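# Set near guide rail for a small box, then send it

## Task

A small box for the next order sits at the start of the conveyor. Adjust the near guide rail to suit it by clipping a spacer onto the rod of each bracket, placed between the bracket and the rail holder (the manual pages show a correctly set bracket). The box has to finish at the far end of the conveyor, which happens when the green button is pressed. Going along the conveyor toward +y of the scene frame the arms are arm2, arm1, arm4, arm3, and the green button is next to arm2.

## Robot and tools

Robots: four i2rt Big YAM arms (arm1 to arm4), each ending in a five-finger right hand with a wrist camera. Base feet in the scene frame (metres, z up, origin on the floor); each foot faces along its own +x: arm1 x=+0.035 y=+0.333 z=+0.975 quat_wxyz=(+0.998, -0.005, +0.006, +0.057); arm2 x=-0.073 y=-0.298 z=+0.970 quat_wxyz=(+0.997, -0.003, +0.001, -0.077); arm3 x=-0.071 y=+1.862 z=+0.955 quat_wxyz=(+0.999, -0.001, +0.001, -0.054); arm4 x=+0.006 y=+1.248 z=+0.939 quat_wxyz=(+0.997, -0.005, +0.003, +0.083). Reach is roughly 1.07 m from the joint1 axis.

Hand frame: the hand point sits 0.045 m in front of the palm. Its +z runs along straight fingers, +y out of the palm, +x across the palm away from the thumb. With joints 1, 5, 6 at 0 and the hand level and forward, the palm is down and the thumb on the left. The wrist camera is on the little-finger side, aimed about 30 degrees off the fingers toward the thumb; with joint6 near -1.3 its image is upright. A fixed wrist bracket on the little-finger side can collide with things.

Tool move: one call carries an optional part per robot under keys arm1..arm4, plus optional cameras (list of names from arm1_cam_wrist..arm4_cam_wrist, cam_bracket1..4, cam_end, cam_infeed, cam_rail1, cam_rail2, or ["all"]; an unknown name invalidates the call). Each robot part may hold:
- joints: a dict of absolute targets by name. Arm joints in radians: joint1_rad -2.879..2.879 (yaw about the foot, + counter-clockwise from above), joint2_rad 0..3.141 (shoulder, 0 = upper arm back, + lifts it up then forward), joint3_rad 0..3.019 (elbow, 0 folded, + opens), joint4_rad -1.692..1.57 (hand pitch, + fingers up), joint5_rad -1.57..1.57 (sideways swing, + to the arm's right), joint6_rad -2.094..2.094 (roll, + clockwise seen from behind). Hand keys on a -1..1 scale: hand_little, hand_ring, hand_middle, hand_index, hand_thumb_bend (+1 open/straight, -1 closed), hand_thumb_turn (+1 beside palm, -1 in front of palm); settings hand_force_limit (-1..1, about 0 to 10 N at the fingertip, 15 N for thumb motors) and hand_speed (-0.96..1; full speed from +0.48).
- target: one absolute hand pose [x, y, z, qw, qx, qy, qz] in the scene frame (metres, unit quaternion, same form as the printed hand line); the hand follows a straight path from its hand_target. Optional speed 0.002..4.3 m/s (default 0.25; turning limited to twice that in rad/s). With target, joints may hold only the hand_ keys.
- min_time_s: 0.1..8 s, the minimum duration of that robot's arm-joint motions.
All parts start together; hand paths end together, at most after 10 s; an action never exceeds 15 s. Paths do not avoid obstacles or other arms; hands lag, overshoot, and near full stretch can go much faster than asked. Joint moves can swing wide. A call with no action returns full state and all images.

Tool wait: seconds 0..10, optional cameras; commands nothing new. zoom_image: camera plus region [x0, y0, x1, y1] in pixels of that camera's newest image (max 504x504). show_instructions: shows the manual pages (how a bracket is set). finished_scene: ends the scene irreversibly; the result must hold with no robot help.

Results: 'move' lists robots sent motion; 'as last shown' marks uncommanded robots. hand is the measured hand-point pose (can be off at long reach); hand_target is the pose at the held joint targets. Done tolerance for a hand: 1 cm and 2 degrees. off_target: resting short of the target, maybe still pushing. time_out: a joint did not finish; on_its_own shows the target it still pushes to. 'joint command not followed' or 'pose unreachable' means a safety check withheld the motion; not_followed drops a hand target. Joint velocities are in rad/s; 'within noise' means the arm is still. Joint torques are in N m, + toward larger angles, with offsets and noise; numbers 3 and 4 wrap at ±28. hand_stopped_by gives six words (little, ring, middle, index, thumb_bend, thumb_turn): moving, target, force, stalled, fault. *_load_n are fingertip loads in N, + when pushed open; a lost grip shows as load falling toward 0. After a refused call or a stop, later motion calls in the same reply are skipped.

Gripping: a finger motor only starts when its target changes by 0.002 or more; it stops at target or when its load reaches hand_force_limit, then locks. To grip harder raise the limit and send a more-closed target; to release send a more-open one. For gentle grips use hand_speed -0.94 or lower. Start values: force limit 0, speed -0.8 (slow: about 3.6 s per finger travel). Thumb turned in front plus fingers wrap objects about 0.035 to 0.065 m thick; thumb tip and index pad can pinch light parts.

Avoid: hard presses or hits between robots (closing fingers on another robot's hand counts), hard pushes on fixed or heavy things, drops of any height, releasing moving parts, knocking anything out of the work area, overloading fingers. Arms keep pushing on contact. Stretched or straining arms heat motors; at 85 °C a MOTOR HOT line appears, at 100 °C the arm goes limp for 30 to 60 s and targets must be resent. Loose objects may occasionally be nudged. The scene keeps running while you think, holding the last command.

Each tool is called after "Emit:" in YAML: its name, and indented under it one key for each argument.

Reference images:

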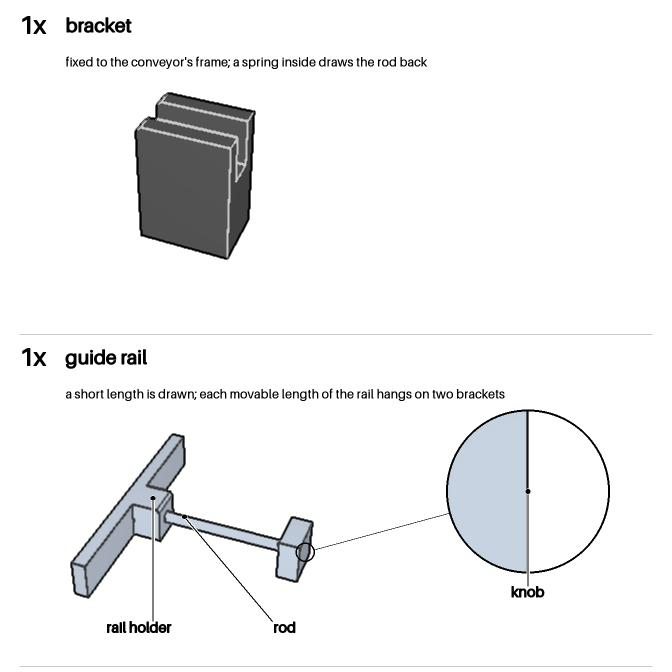

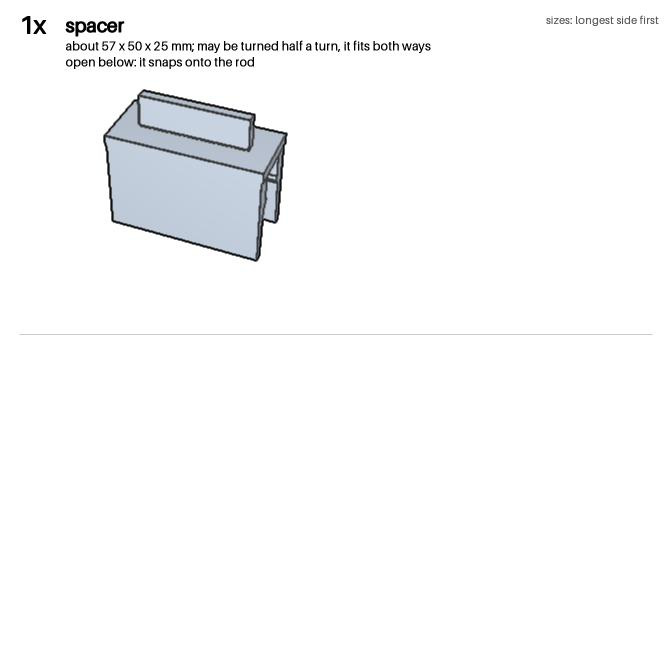

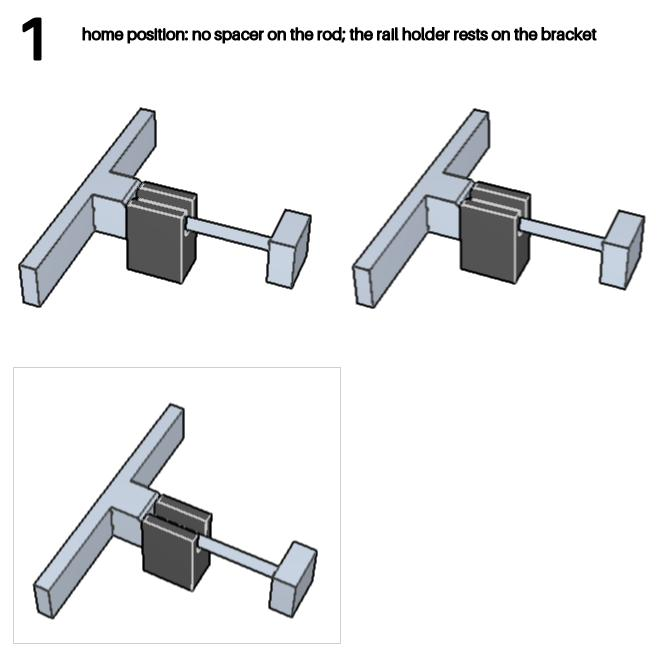

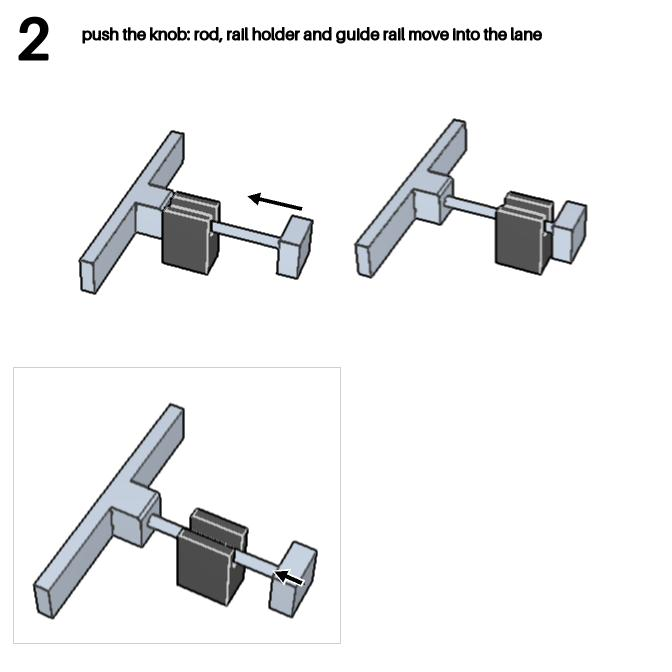

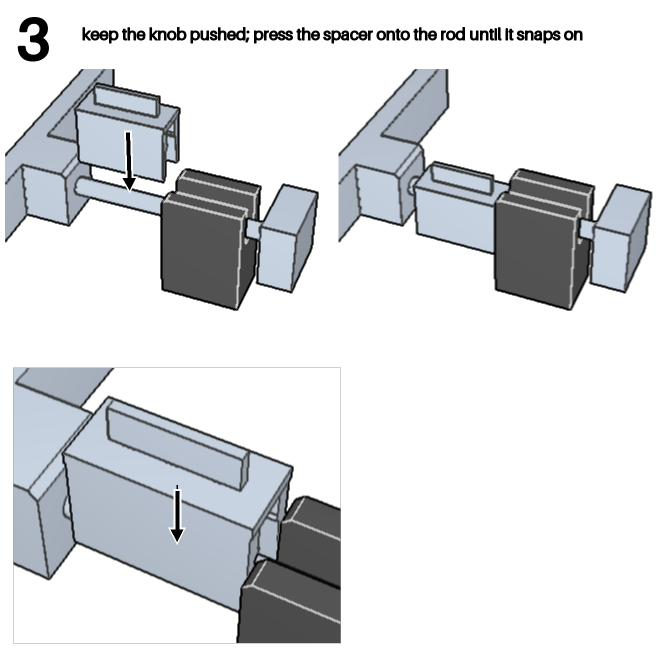

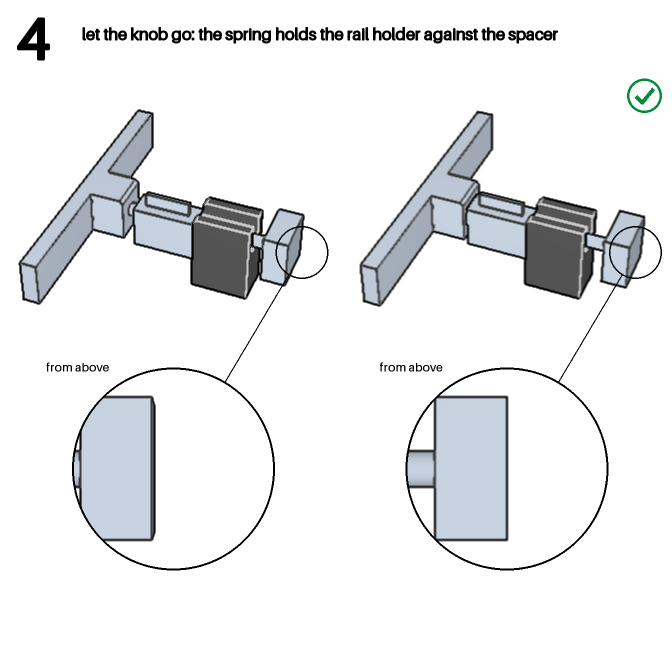

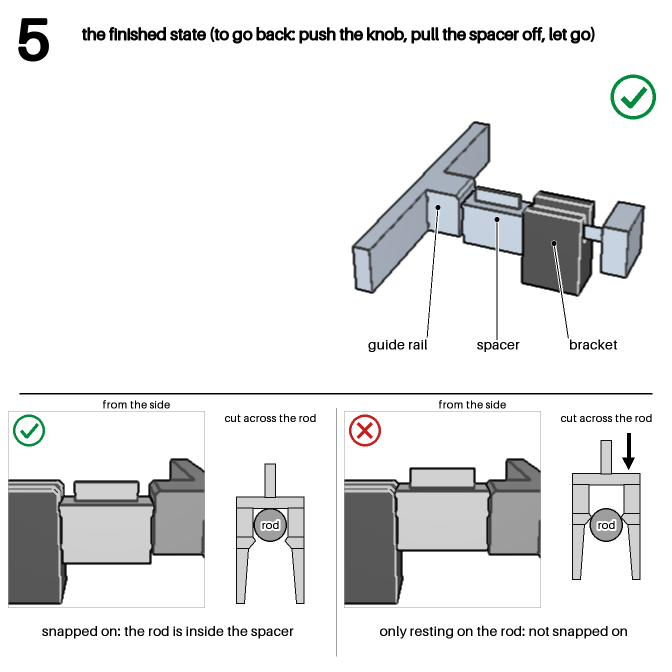

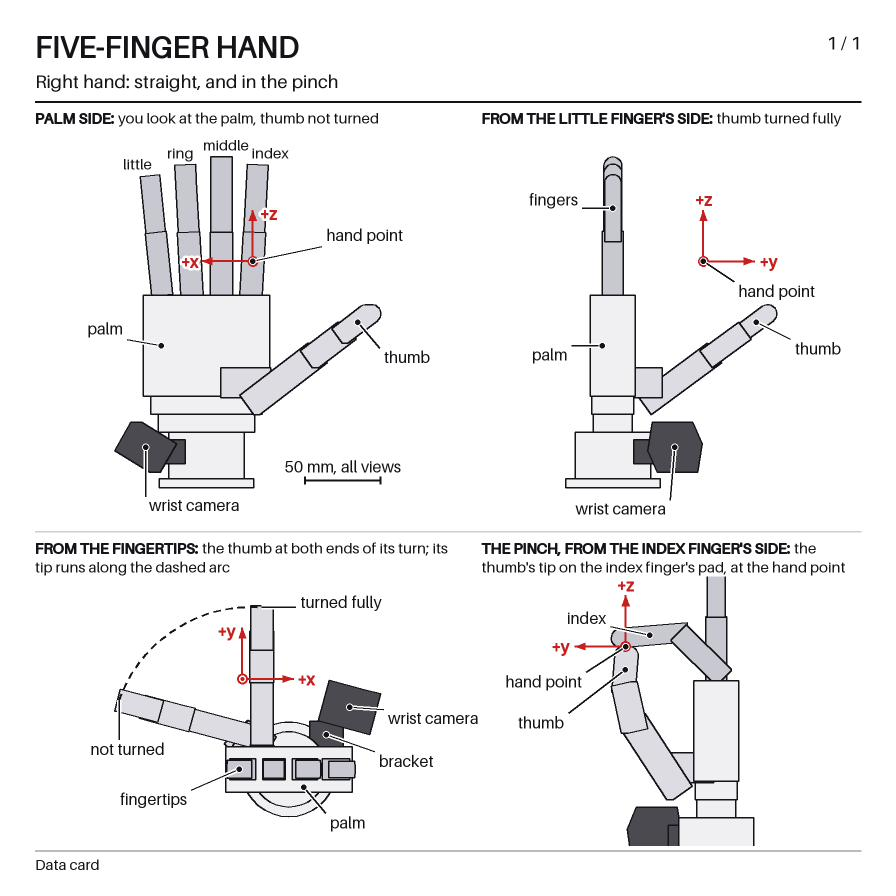

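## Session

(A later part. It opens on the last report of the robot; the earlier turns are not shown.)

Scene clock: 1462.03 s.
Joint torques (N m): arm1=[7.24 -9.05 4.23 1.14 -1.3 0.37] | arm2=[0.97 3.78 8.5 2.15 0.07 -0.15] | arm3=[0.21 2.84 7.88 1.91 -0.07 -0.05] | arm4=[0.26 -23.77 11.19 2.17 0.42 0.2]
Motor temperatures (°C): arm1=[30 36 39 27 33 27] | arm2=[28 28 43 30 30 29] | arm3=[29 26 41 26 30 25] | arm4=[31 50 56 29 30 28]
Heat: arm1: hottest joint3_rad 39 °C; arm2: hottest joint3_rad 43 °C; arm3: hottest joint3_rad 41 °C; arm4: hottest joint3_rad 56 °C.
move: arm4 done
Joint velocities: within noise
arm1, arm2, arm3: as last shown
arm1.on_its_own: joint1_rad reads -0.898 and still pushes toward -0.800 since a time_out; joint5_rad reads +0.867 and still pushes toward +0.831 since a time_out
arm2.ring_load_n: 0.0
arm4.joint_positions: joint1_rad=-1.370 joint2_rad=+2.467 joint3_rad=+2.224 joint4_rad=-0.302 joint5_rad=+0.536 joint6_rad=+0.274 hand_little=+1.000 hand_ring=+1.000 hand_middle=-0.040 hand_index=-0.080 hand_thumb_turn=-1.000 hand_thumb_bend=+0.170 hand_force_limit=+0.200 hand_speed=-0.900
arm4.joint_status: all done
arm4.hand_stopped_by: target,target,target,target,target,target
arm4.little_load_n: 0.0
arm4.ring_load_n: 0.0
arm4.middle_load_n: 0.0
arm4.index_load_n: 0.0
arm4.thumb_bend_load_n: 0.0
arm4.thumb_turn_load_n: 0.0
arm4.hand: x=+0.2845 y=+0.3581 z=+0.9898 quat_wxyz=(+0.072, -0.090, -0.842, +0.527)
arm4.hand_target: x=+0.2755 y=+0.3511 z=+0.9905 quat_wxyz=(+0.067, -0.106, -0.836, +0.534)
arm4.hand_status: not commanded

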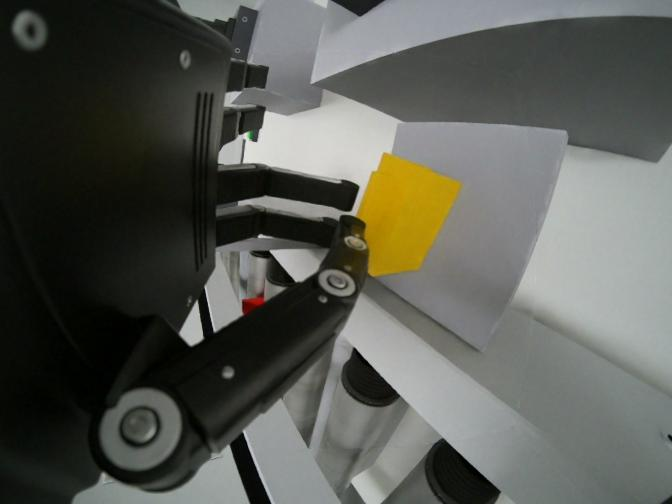

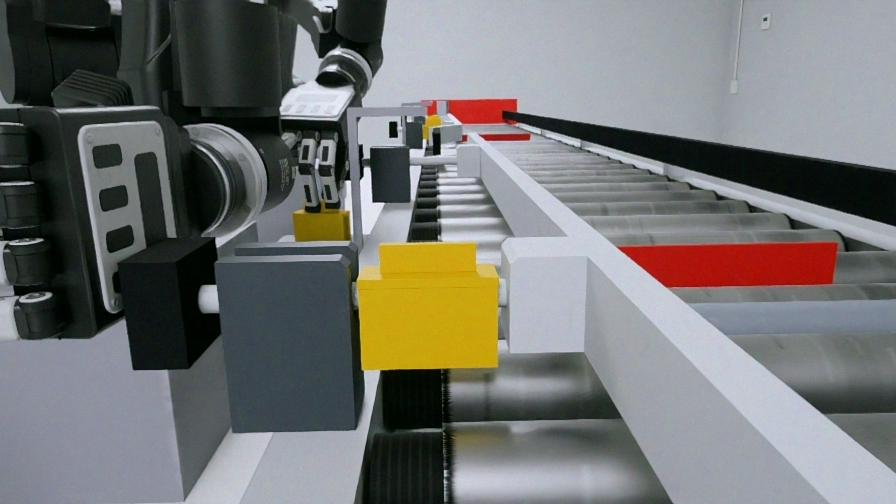

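Emit:
move:
  arm4: {"target":[0.2755,0.352,0.983,-0.0675,0.1061,0.8364,-0.5334],"speed":0.1}
  cameras: ["arm4_cam_wrist","cam_bracket2"]

Emit:
zoom_image:
  camera: "arm4_cam_wrist"
  region: [300, 130, 500, 330]

Emit:
zoom_image:
  camera: "cam_bracket2"
  region: [260, 130, 420, 260]

Scene clock: 1470.90 s.
Joint torques (N m): arm1=[7.18 -8.88 4.33 1.17 -1.31 0.35] | arm2=[0.91 3.72 8.49 2.15 0.07 -0.15] | arm3=[0.26 2.84 7.87 1.91 -0.08 -0.05] | arm4=[0.21 -23.41 10.95 2.1 0.45 0.2]
Motor temperatures (°C): arm1=[30 36 39 27 33 27] | arm2=[28 28 43 30 30 29] | arm3=[29 26 41 26 30 25] | arm4=[31 51 55 29 30 28]
Heat: arm1: hottest joint3_rad 39 °C; arm2: hottest joint3_rad 43 °C; arm3: hottest joint3_rad 41 °C; arm4: hottest joint3_rad 55 °C.
move: arm4 off_target
Joint velocities: within noise
arm1: as last shown
arm1.on_its_own: joint1_rad reads -0.898 and still pushes toward -0.800 since a time_out; joint5_rad reads +0.867 and still pushes toward +0.831 since a time_out
arm2.joint_positions: joint1_rad=+0.146 joint2_rad=+0.560 joint3_rad=+1.336 joint4_rad=-1.211 joint5_rad=+0.058 joint6_rad=-1.149 hand_little=+1.000 hand_ring=+1.000 hand_middle=+1.000 hand_index=+1.000 hand_thumb_turn=+1.000 hand_thumb_bend=+1.000 hand_force_limit=+0.000 hand_speed=-0.800
arm2.joint_status: not commanded
arm2.hand_stopped_by: target,target,target,target,target,target
arm2.little_load_n: 0.0
arm2.ring_load_n: 0.0
arm2.middle_load_n: 0.0
arm2.index_load_n: 0.0
arm2.thumb_bend_load_n: 0.0
arm2.thumb_turn_load_n: 0.0
arm2.hand: x=+0.1562 y=-0.3514 z=+1.4671 quat_wxyz=(-0.084, +0.821, -0.194, +0.530)
arm2.hand_target: x=+0.1552 y=-0.3513 z=+1.4789 quat_wxyz=(-0.086, +0.814, -0.192, +0.541)
arm2.hand_status: not commanded
arm3.joint_positions: joint1_rad=-0.183 joint2_rad=+0.625 joint3_rad=+1.366 joint4_rad=-1.295 joint5_rad=-0.032 joint6_rad=-1.281 hand_little=+1.000 hand_ring=+1.000 hand_middle=+1.000 hand_index=+1.000 hand_thumb_turn=+1.000 hand_thumb_bend=+1.000 hand_force_limit=+0.000 hand_speed=-0.800
arm3.joint_status: not commanded
arm3.hand_stopped_by: target,target,target,target,target,target
arm3.little_load_n: 0.0
arm3.ring_load_n: 0.0
arm3.middle_load_n: 0.0
arm3.index_load_n: 0.0
arm3.thumb_bend_load_n: 0.0
arm3.thumb_turn_load_n: -0.5
arm3.hand: x=+0.1496 y=+1.7528 z=+1.4379 quat_wxyz=(-0.013, +0.840, -0.242, +0.485)
arm3.hand_target: x=+0.1488 y=+1.7531 z=+1.4458 quat_wxyz=(-0.013, +0.836, -0.241, +0.494)
arm3.hand_status: not commanded
arm4.joint_positions: joint1_rad=-1.370 joint2_rad=+2.467 joint3_rad=+2.211 joint4_rad=-0.286 joint5_rad=+0.536 joint6_rad=+0.274 hand_little=+1.000 hand_ring=+1.000 hand_middle=-0.040 hand_index=-0.080 hand_thumb_turn=-1.000 hand_thumb_bend=+0.170 hand_force_limit=+0.200 hand_speed=-0.900
arm4.joint_status: not commanded
arm4.hand_stopped_by: target,target,target,target,target,target
arm4.little_load_n: 0.0
arm4.ring_load_n: 0.0
arm4.middle_load_n: 0.0
arm4.index_load_n: 0.0
arm4.thumb_bend_load_n: 0.0
arm4.thumb_turn_load_n: 0.0
arm4.hand: x=+0.2842 y=+0.3586 z=+0.9858 quat_wxyz=(+0.071, -0.090, -0.842, +0.528)
arm4.hand_target: x=+0.2753 y=+0.3527 z=+0.9824 quat_wxyz=(+0.068, -0.106, -0.837, +0.533)
arm4.hand_status: off_target (0.011 m and 2.1 deg from the pose sent, 0.013 m and 2.2 deg at the start)

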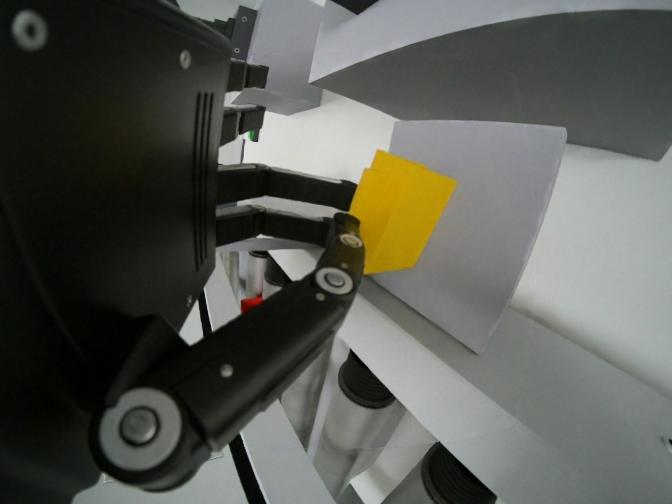

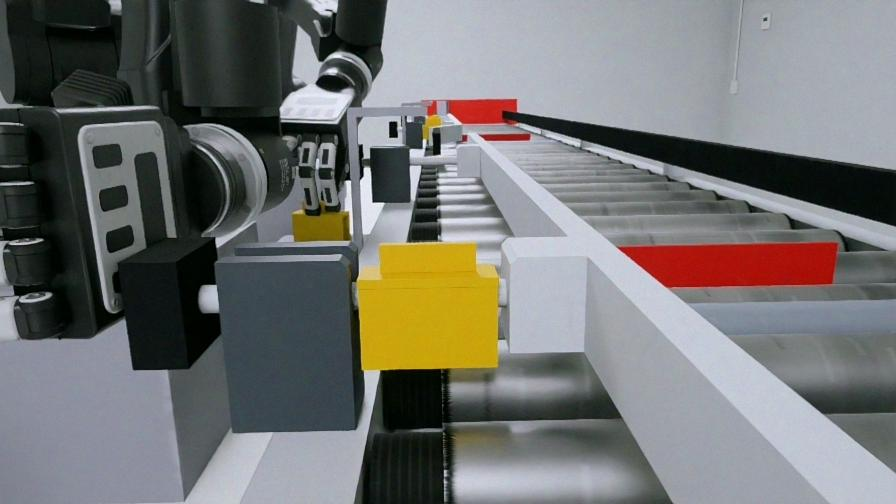

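Scaled by 2.520 from the camera's image (finer frame: 960x720).

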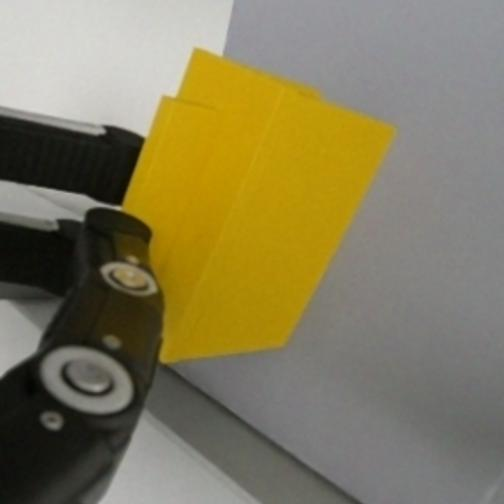

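Scaled by 3.150.

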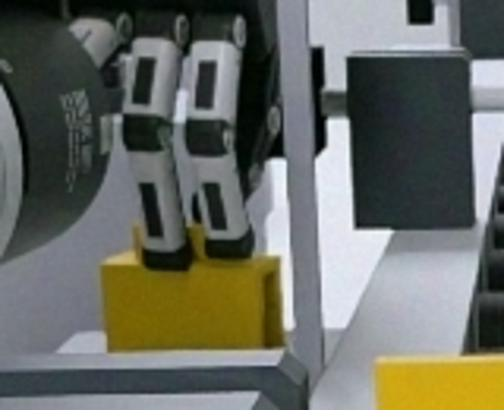

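Emit:
move:
  arm4: {"joints":{"hand_index":-0.16,"hand_middle":-0.12}}
  cameras: ["arm4_cam_wrist","cam_bracket2"]

Emit:
zoom_image:
  camera: "arm4_cam_wrist"
  region: [300, 130, 500, 330]

Emit:
zoom_image:
  camera: "cam_bracket2"
  region: [260, 130, 420, 260]

Scene clock: 1485.87 s.
Joint torques (N m): arm1=[6.65 -9 4.21 1.18 -1.35 0.34] | arm2=[0.97 3.84 8.51 2.17 0.07 -0.15] | arm3=[0.21 2.84 7.87 1.91 -0.08 -0.05] | arm4=[0.38 -23.41 10.93 2.07 0.44 0.2]
Motor temperatures (°C): arm1=[30 36 39 27 33 27] | arm2=[28 28 43 30 30 29] | arm3=[29 26 41 26 30 25] | arm4=[31 51 55 29 30 28]
Heat: arm1: hottest joint3_rad 39 °C; arm2: hottest joint3_rad 43 °C; arm3: hottest joint3_rad 41 °C; arm4: hottest joint3_rad 55 °C.
move: arm4 done
Joint velocities: within noise
arm1, arm2, arm3: as last shown
arm1.little_load_n: 0.5
arm1.thumb_turn_load_n: 0.0
arm1.on_its_own: joint1_rad reads -0.898 and still pushes toward -0.800 since a time_out; joint5_rad reads +0.867 and still pushes toward +0.831 since a time_out
arm3.thumb_turn_load_n: 0.0
arm4.joint_positions: joint1_rad=-1.370 joint2_rad=+2.467 joint3_rad=+2.211 joint4_rad=-0.285 joint5_rad=+0.536 joint6_rad=+0.274 hand_little=+1.000 hand_ring=+1.000 hand_middle=-0.120 hand_index=-0.160 hand_thumb_turn=-1.000 hand_thumb_bend=+0.170 hand_force_limit=+0.200 hand_speed=-0.900
arm4.joint_status: all done
arm4.hand_stopped_by: target,target,target,target,target,target
arm4.little_load_n: 0.0
arm4.ring_load_n: 0.0
arm4.middle_load_n: 0.0
arm4.index_load_n: 0.0
arm4.thumb_bend_load_n: 0.0
arm4.thumb_turn_load_n: 0.0
arm4.hand: x=+0.2843 y=+0.3583 z=+0.9861 quat_wxyz=(+0.071, -0.090, -0.841, +0.528)
arm4.hand_target: x=+0.2753 y=+0.3526 z=+0.9825 quat_wxyz=(+0.068, -0.106, -0.837, +0.533)
arm4.hand_status: not commanded

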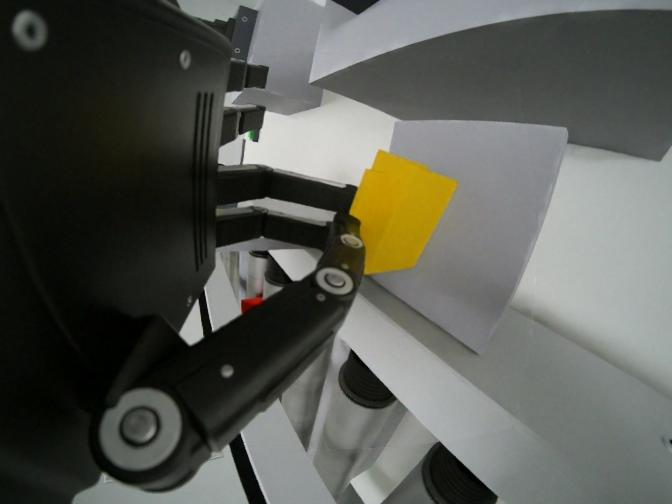

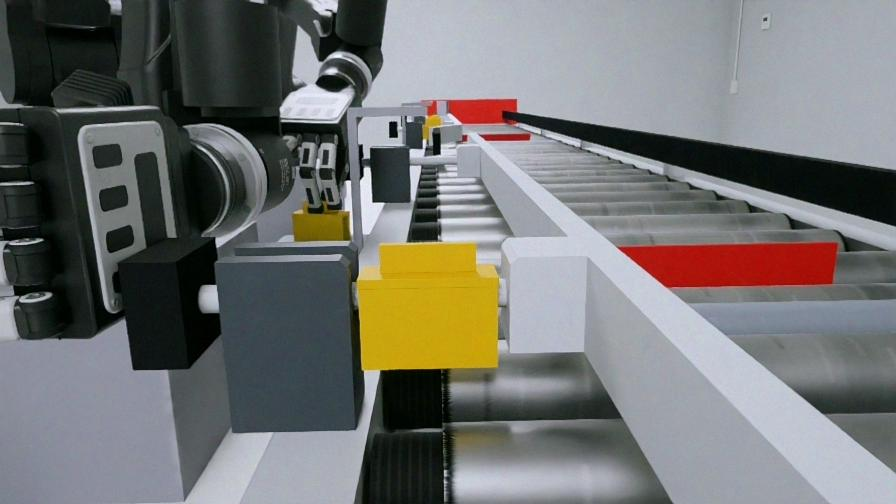

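Scaled by 2.520 from the camera's image (finer frame: 960x720).

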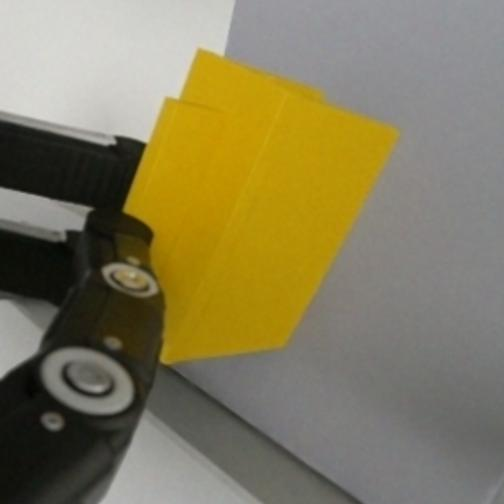

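Scaled by 3.150.

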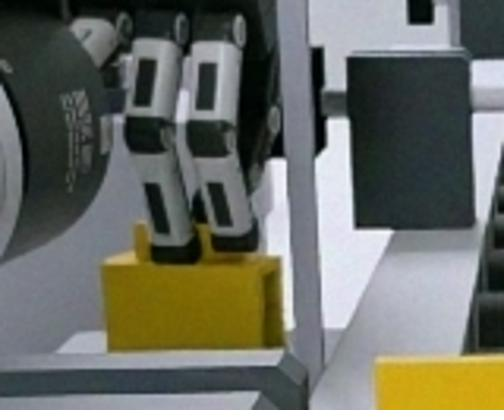

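Emit:
move:
  arm4: {"joints":{"hand_index":-0.26,"hand_middle":-0.22}}
  cameras: ["arm4_cam_wrist","cam_bracket2"]

Emit:
zoom_image:
  camera: "arm4_cam_wrist"
  region: [300, 130, 500, 330]

Emit:
zoom_image:
  camera: "cam_bracket2"
  region: [260, 130, 420, 260]

Scene clock: 1491.37 s.
Joint torques (N m): arm1=[6.89 -8.88 4.29 1.33 -1.34 0.36] | arm2=[0.91 3.78 8.5 2.17 0.07 -0.15] | arm3=[0.26 2.84 7.88 1.91 -0.08 -0.05] | arm4=[0.15 -23.41 10.93 1.84 0.45 0.19]
Motor temperatures (°C): arm1=[30 36 39 27 33 27] | arm2=[28 28 43 30 30 29] | arm3=[29 26 41 26 30 25] | arm4=[31 51 54 29 30 28]
Heat: arm1: hottest joint3_rad 39 °C; arm2: hottest joint3_rad 43 °C; arm3: hottest joint3_rad 41 °C; arm4: hottest joint3_rad 54 °C.
move: arm4 done
Joint velocities: within noise
arm1, arm2, arm3: as last shown
arm1.little_load_n: 0.0
arm1.on_its_own: joint1_rad reads -0.898 and still pushes toward -0.800 since a time_out; joint5_rad reads +0.867 and still pushes toward +0.831 since a time_out
arm4.joint_positions: joint1_rad=-1.370 joint2_rad=+2.467 joint3_rad=+2.211 joint4_rad=-0.279 joint5_rad=+0.536 joint6_rad=+0.274 hand_little=+1.000 hand_ring=+1.000 hand_middle=-0.219 hand_index=-0.260 hand_thumb_turn=-1.000 hand_thumb_bend=+0.170 hand_force_limit=+0.200 hand_speed=-0.900
arm4.joint_status: all done
arm4.hand_stopped_by: target,target,target,target,target,target
arm4.little_load_n: -0.5
arm4.ring_load_n: 0.0
arm4.middle_load_n: 1.5
arm4.index_load_n: 0.5
arm4.thumb_bend_load_n: 0.0
arm4.thumb_turn_load_n: 0.0
arm4.hand: x=+0.2847 y=+0.3573 z=+0.9874 quat_wxyz=(+0.069, -0.091, -0.840, +0.531)
arm4.hand_target: x=+0.2753 y=+0.3526 z=+0.9825 quat_wxyz=(+0.068, -0.106, -0.837, +0.533)
arm4.hand_status: not commanded

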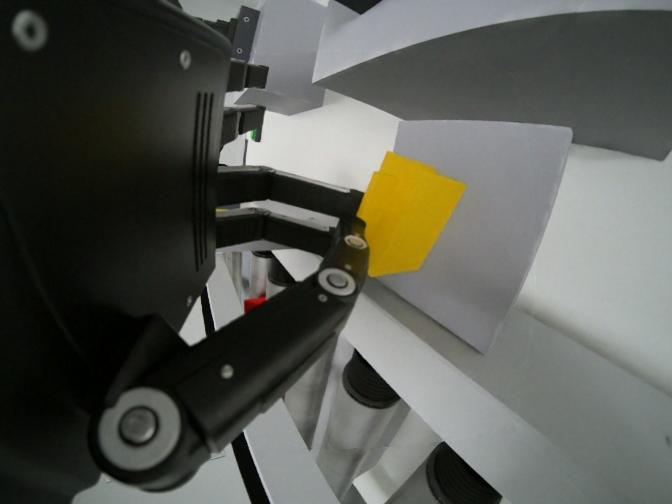

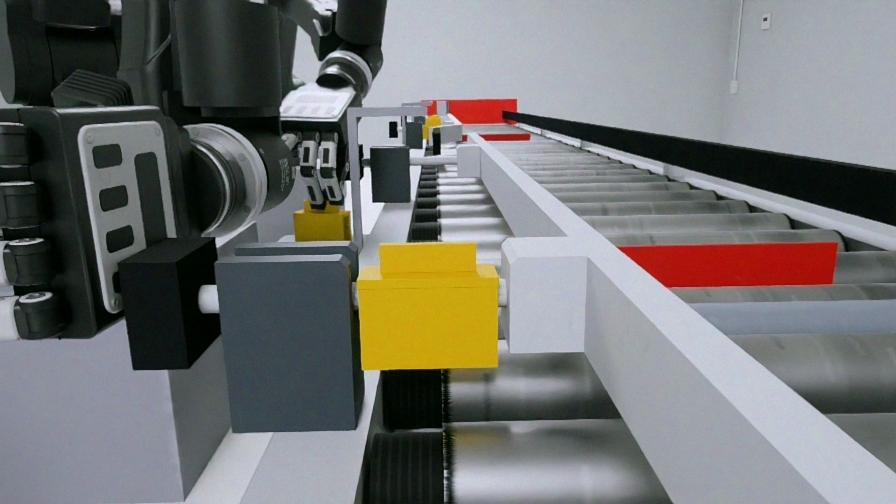

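Scaled by 2.520 from the camera's image (finer frame: 960x720).

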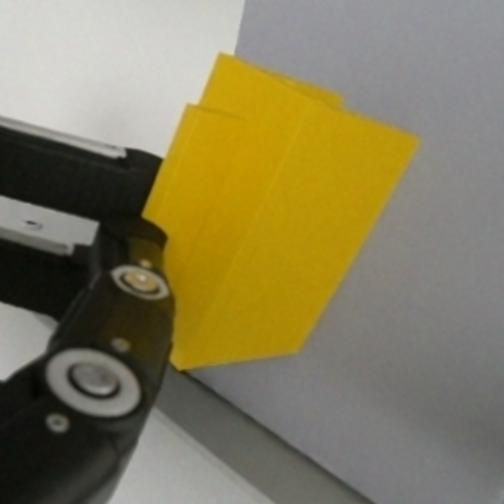

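Scaled by 3.150.

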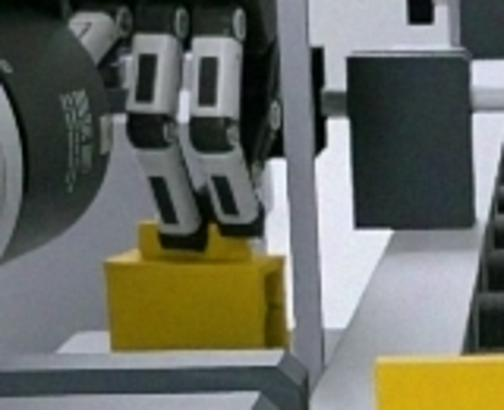

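Emit:
move:
  arm4: {"joints":{"hand_index":-0.36,"hand_middle":-0.3}}
  cameras: ["arm4_cam_wrist","cam_bracket2"]

Emit:
zoom_image:
  camera: "arm4_cam_wrist"
  region: [300, 130, 500, 330]

Emit:
zoom_image:
  camera: "cam_bracket2"
  region: [260, 130, 420, 260]

Scene clock: 1497.77 s.
Joint torques (N m): arm1=[6.95 -8.7 4.14 1.1 -1.32 0.33] | arm2=[0.85 3.84 8.5 2.17 0.06 -0.15] | arm3=[0.21 2.84 7.87 1.91 -0.08 -0.05] | arm4=[0.26 -23.41 10.96 1.77 0.45 0.19]
Motor temperatures (°C): arm1=[30 36 39 27 33 27] | arm2=[28 28 43 30 30 29] | arm3=[29 26 41 26 30 25] | arm4=[31 52 54 29 30 28]
Heat: arm1: hottest joint3_rad 39 °C; arm2: hottest joint3_rad 43 °C; arm3: hottest joint3_rad 41 °C; arm4: hottest joint3_rad 54 °C.
move: arm4 off_target
Joint velocities: within noise
arm1, arm2, arm3: as last shown
arm1.middle_load_n: -0.5
arm1.thumb_turn_load_n: 0.5
arm1.on_its_own: joint1_rad reads -0.898 and still pushes toward -0.800 since a time_out; joint5_rad reads +0.867 and still pushes toward +0.831 since a time_out
arm2.ring_load_n: -0.5
arm4.joint_positions: joint1_rad=-1.370 joint2_rad=+2.467 joint3_rad=+2.211 joint4_rad=-0.275 joint5_rad=+0.536 joint6_rad=+0.275 hand_little=+1.000 hand_ring=+1.000 hand_middle=-0.290 hand_index=-0.322 hand_thumb_turn=-1.000 hand_thumb_bend=+0.170 hand_force_limit=+0.200 hand_speed=-0.900
arm4.joint_status: hand_index off_target (ended at -0.322, target -0.360); the others done
arm4.hand_stopped_by: target,target,force,force,target,target
arm4.little_load_n: 0.0
arm4.ring_load_n: 0.0
arm4.middle_load_n: 6.5
arm4.index_load_n: 4.0
arm4.thumb_bend_load_n: 1.0
arm4.thumb_turn_load_n: 0.0
arm4.hand: x=+0.2850 y=+0.3568 z=+0.9881 quat_wxyz=(+0.068, -0.092, -0.839, +0.532)
arm4.hand_target: x=+0.2754 y=+0.3524 z=+0.9827 quat_wxyz=(+0.067, -0.106, -0.837, +0.533)
arm4.hand_status: not commanded

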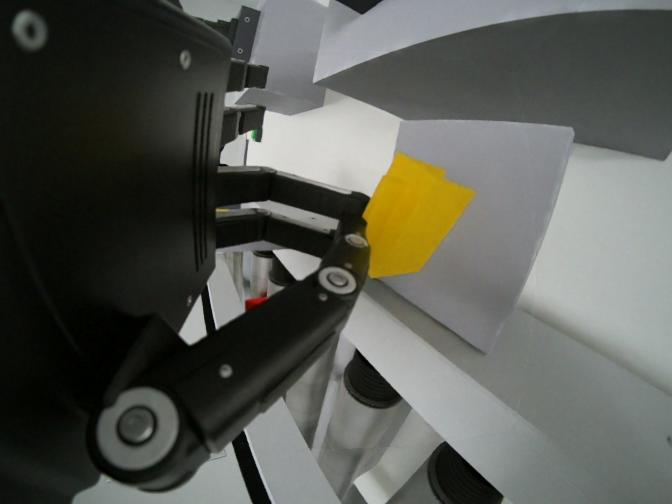

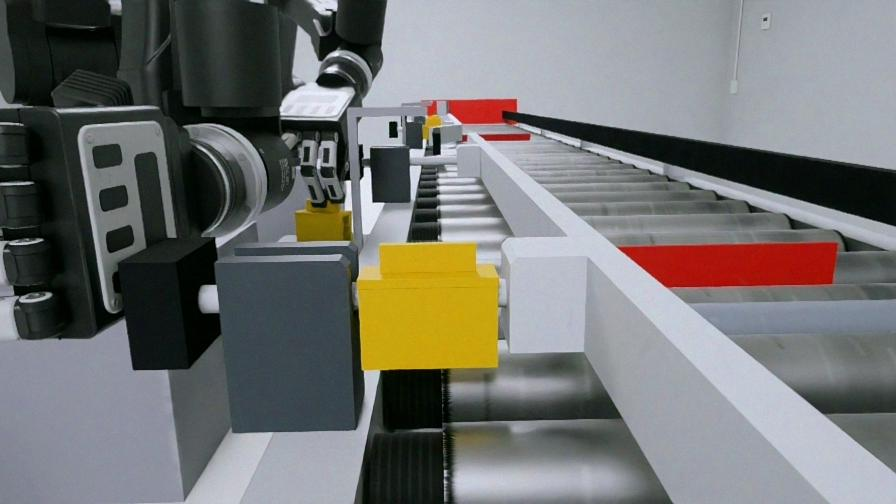

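Scaled by 2.520 from the camera's image (finer frame: 960x720).

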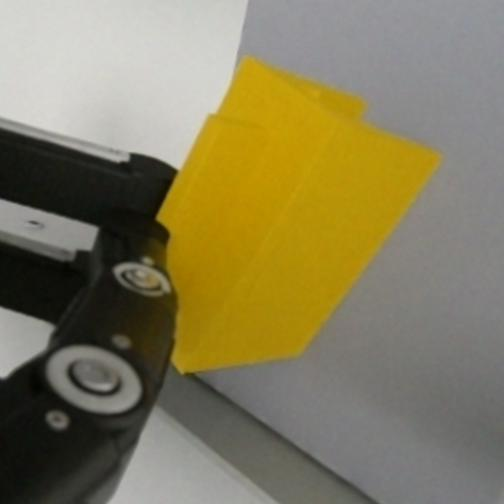

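Scaled by 3.150.

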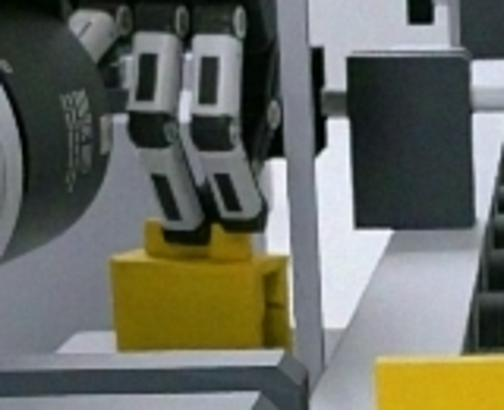

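Emit:
move:
  arm4: {"target":[0.2755,0.352,1.04,-0.0675,0.1061,0.8364,-0.5334],"speed":0.06}
  cameras: ["arm4_cam_wrist","cam_bracket2"]

Emit:
zoom_image:
  camera: "arm4_cam_wrist"
  region: [300, 130, 500, 330]

Emit:
zoom_image:
  camera: "cam_bracket2"
  region: [260, 100, 420, 260]

Scene clock: 1504.33 s.
Joint torques (N m): arm1=[7.77 -8.41 4.14 1.14 -1.37 0.37] | arm2=[1.03 3.9 8.5 2.14 0.07 -0.15] | arm3=[0.21 2.84 7.88 1.91 -0.08 -0.06] | arm4=[0.15 -26.11 15.98 0.61 0.43 0.17]
Motor temperatures (°C): arm1=[30 36 39 27 33 27] | arm2=[28 28 43 30 30 29] | arm3=[29 26 42 26 30 25] | arm4=[31 52 54 29 30 28]
Heat: arm1: hottest joint3_rad 39 °C; arm2: hottest joint3_rad 43 °C; arm3: hottest joint3_rad 42 °C; arm4: hottest joint3_rad 54 °C.
move: arm4 off_target
Joint velocities: within noise
arm1, arm2, arm3: as last shown
arm1.middle_load_n: 0.0
arm1.on_its_own: joint1_rad reads -0.898 and still pushes toward -0.800 since a time_out; joint5_rad reads +0.867 and still pushes toward +0.831 since a time_out
arm2.little_load_n: 0.5
arm2.ring_load_n: 0.0
arm4.joint_positions: joint1_rad=-1.370 joint2_rad=+2.450 joint3_rad=+2.211 joint4_rad=-0.354 joint5_rad=+0.536 joint6_rad=+0.275 hand_little=+1.000 hand_ring=+1.000 hand_middle=-0.290 hand_index=-0.322 hand_thumb_turn=-1.000 hand_thumb_bend=+0.170 hand_force_limit=+0.200 hand_speed=-0.900
arm4.joint_status: not commanded
arm4.hand_stopped_by: target,target,force,force,target,target
arm4.little_load_n: 0.0
arm4.ring_load_n: 0.0
arm4.middle_load_n: 6.5
arm4.index_load_n: 4.5
arm4.thumb_bend_load_n: 1.0
arm4.thumb_turn_load_n: 0.0
arm4.hand: x=+0.2804 y=+0.3687 z=+0.9878 quat_wxyz=(+0.080, -0.084, -0.853, +0.509)
arm4.hand_target: x=+0.2749 y=+0.3539 z=+1.0399 quat_wxyz=(+0.068, -0.105, -0.837, +0.533)
arm4.hand_status: off_target (0.055 m and 4.5 deg from the pose sent, 0.053 m and 1.7 deg at the start)

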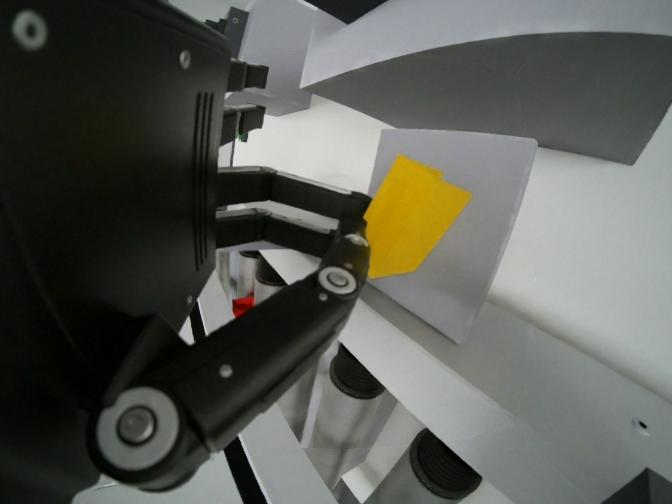

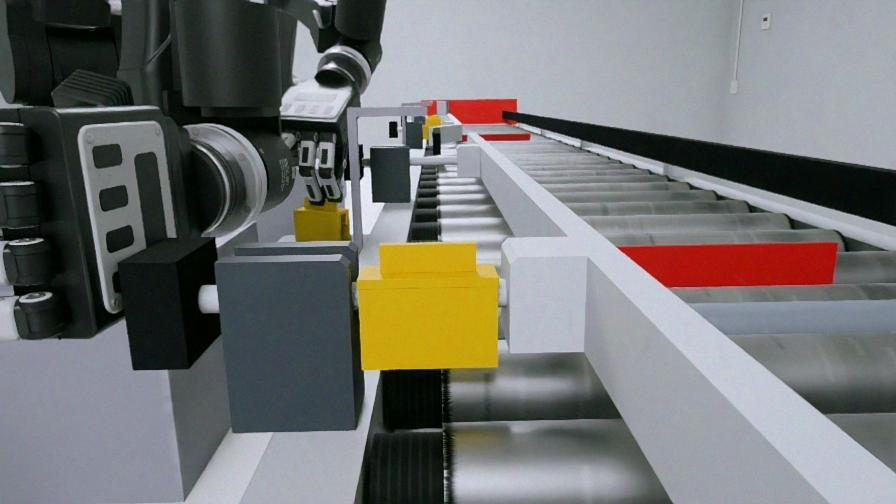

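Scaled by 2.520 from the camera's image (finer frame: 960x720).

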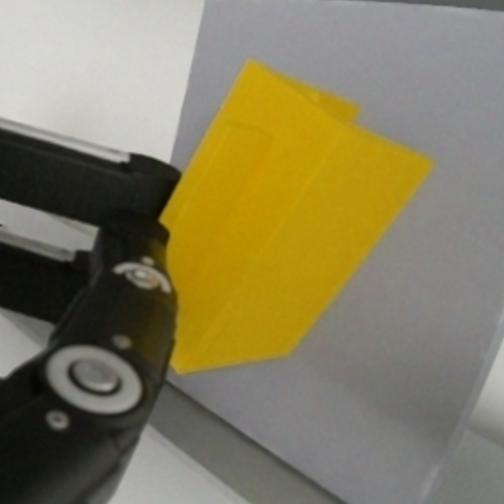

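Scaled by 3.150.

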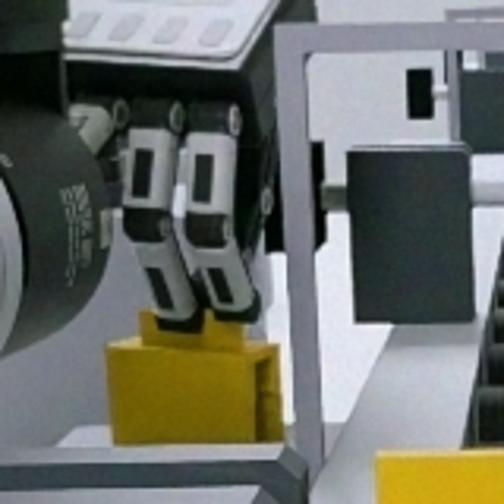

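Emit:
move:
  arm4: {"target":[0.2755,0.352,1.085,-0.0675,0.1061,0.8364,-0.5334],"speed":0.08}
  cameras: ["arm4_cam_wrist","cam_bracket2"]

Emit:
zoom_image:
  camera: "arm4_cam_wrist"
  region: [300, 130, 500, 330]

Emit:
zoom_image:
  camera: "cam_bracket2"
  region: [260, 100, 420, 260]

Scene clock: 1510.30 s.
Joint torques (N m): arm1=[7.18 -8.64 4.11 1.1 -1.34 0.33] | arm2=[0.97 3.78 8.5 2.18 0.07 -0.15] | arm3=[0.21 2.84 7.88 1.91 -0.08 -0.05] | arm4=[0.15 -25.7 16.44 0.69 0.4 0.17]
Motor temperatures (°C): arm1=[30 36 39 27 33 27] | arm2=[28 28 43 30 30 29] | arm3=[29 26 42 26 30 25] | arm4=[31 51 55 29 30 28]
Heat: arm1: hottest joint3_rad 39 °C; arm2: hottest joint3_rad 43 °C; arm3: hottest joint3_rad 42 °C; arm4: hottest joint3_rad 55 °C.
move: arm4 off_target
Joint velocities: within noise
arm1, arm2, arm3: as last shown
arm1.on_its_own: joint1_rad reads -0.898 and still pushes toward -0.800 since a time_out; joint5_rad reads +0.867 and still pushes toward +0.831 since a time_out
arm2.little_load_n: 0.0
arm4.joint_positions: joint1_rad=-1.370 joint2_rad=+2.427 joint3_rad=+2.297 joint4_rad=-0.458 joint5_rad=+0.536 joint6_rad=+0.275 hand_little=+1.000 hand_ring=+1.000 hand_middle=-0.290 hand_index=-0.322 hand_thumb_turn=-1.000 hand_thumb_bend=+0.170 hand_force_limit=+0.200 hand_speed=-0.900
arm4.joint_status: not commanded
arm4.hand_stopped_by: target,target,force,force,target,target
arm4.little_load_n: 0.0
arm4.ring_load_n: 0.0
arm4.middle_load_n: 6.5
arm4.index_load_n: 4.5
arm4.thumb_bend_load_n: 1.0
arm4.thumb_turn_load_n: 0.0
arm4.hand: x=+0.2821 y=+0.3655 z=+1.0372 quat_wxyz=(+0.080, -0.085, -0.852, +0.510)
arm4.hand_target: x=+0.2754 y=+0.3528 z=+1.0857 quat_wxyz=(+0.067, -0.106, -0.836, +0.535)
arm4.hand_status: off_target (0.050 m and 4.2 deg from the pose sent, 0.099 m and 4.5 deg at the start)

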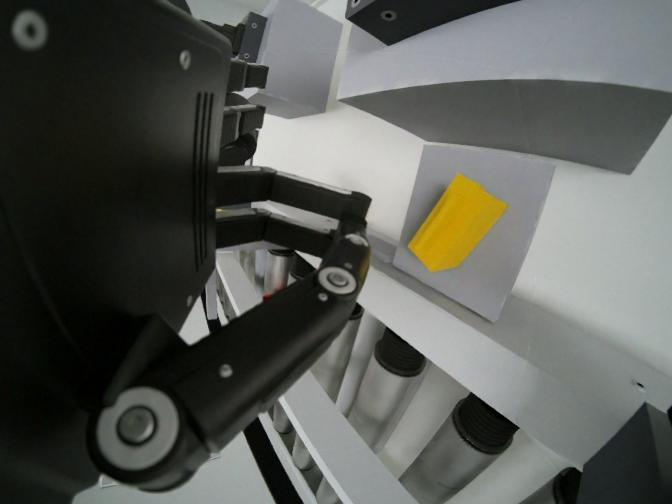

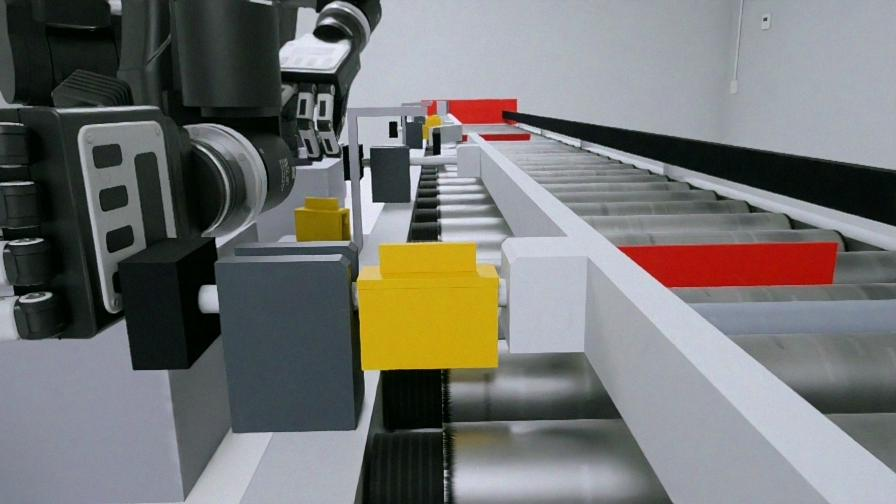

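Scaled by 2.520 from the camera's image (finer frame: 960x720).

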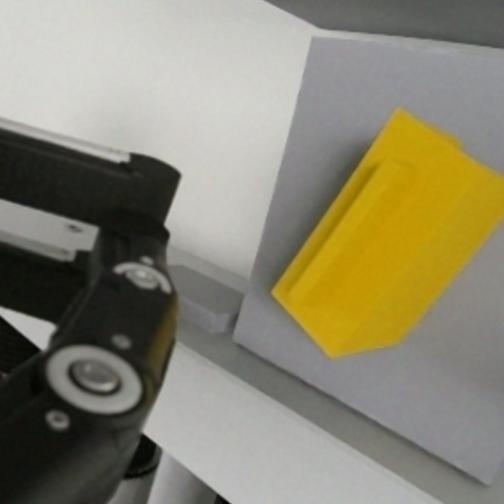

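Scaled by 3.150.

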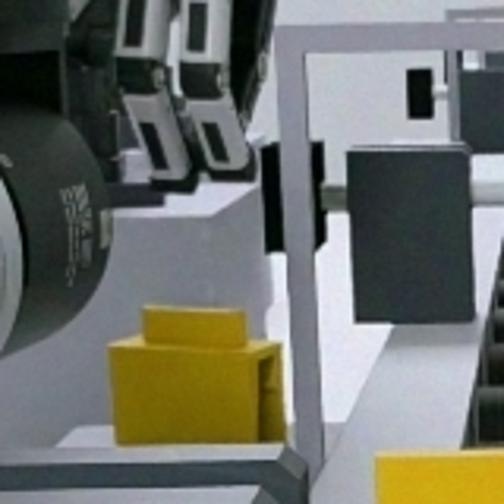

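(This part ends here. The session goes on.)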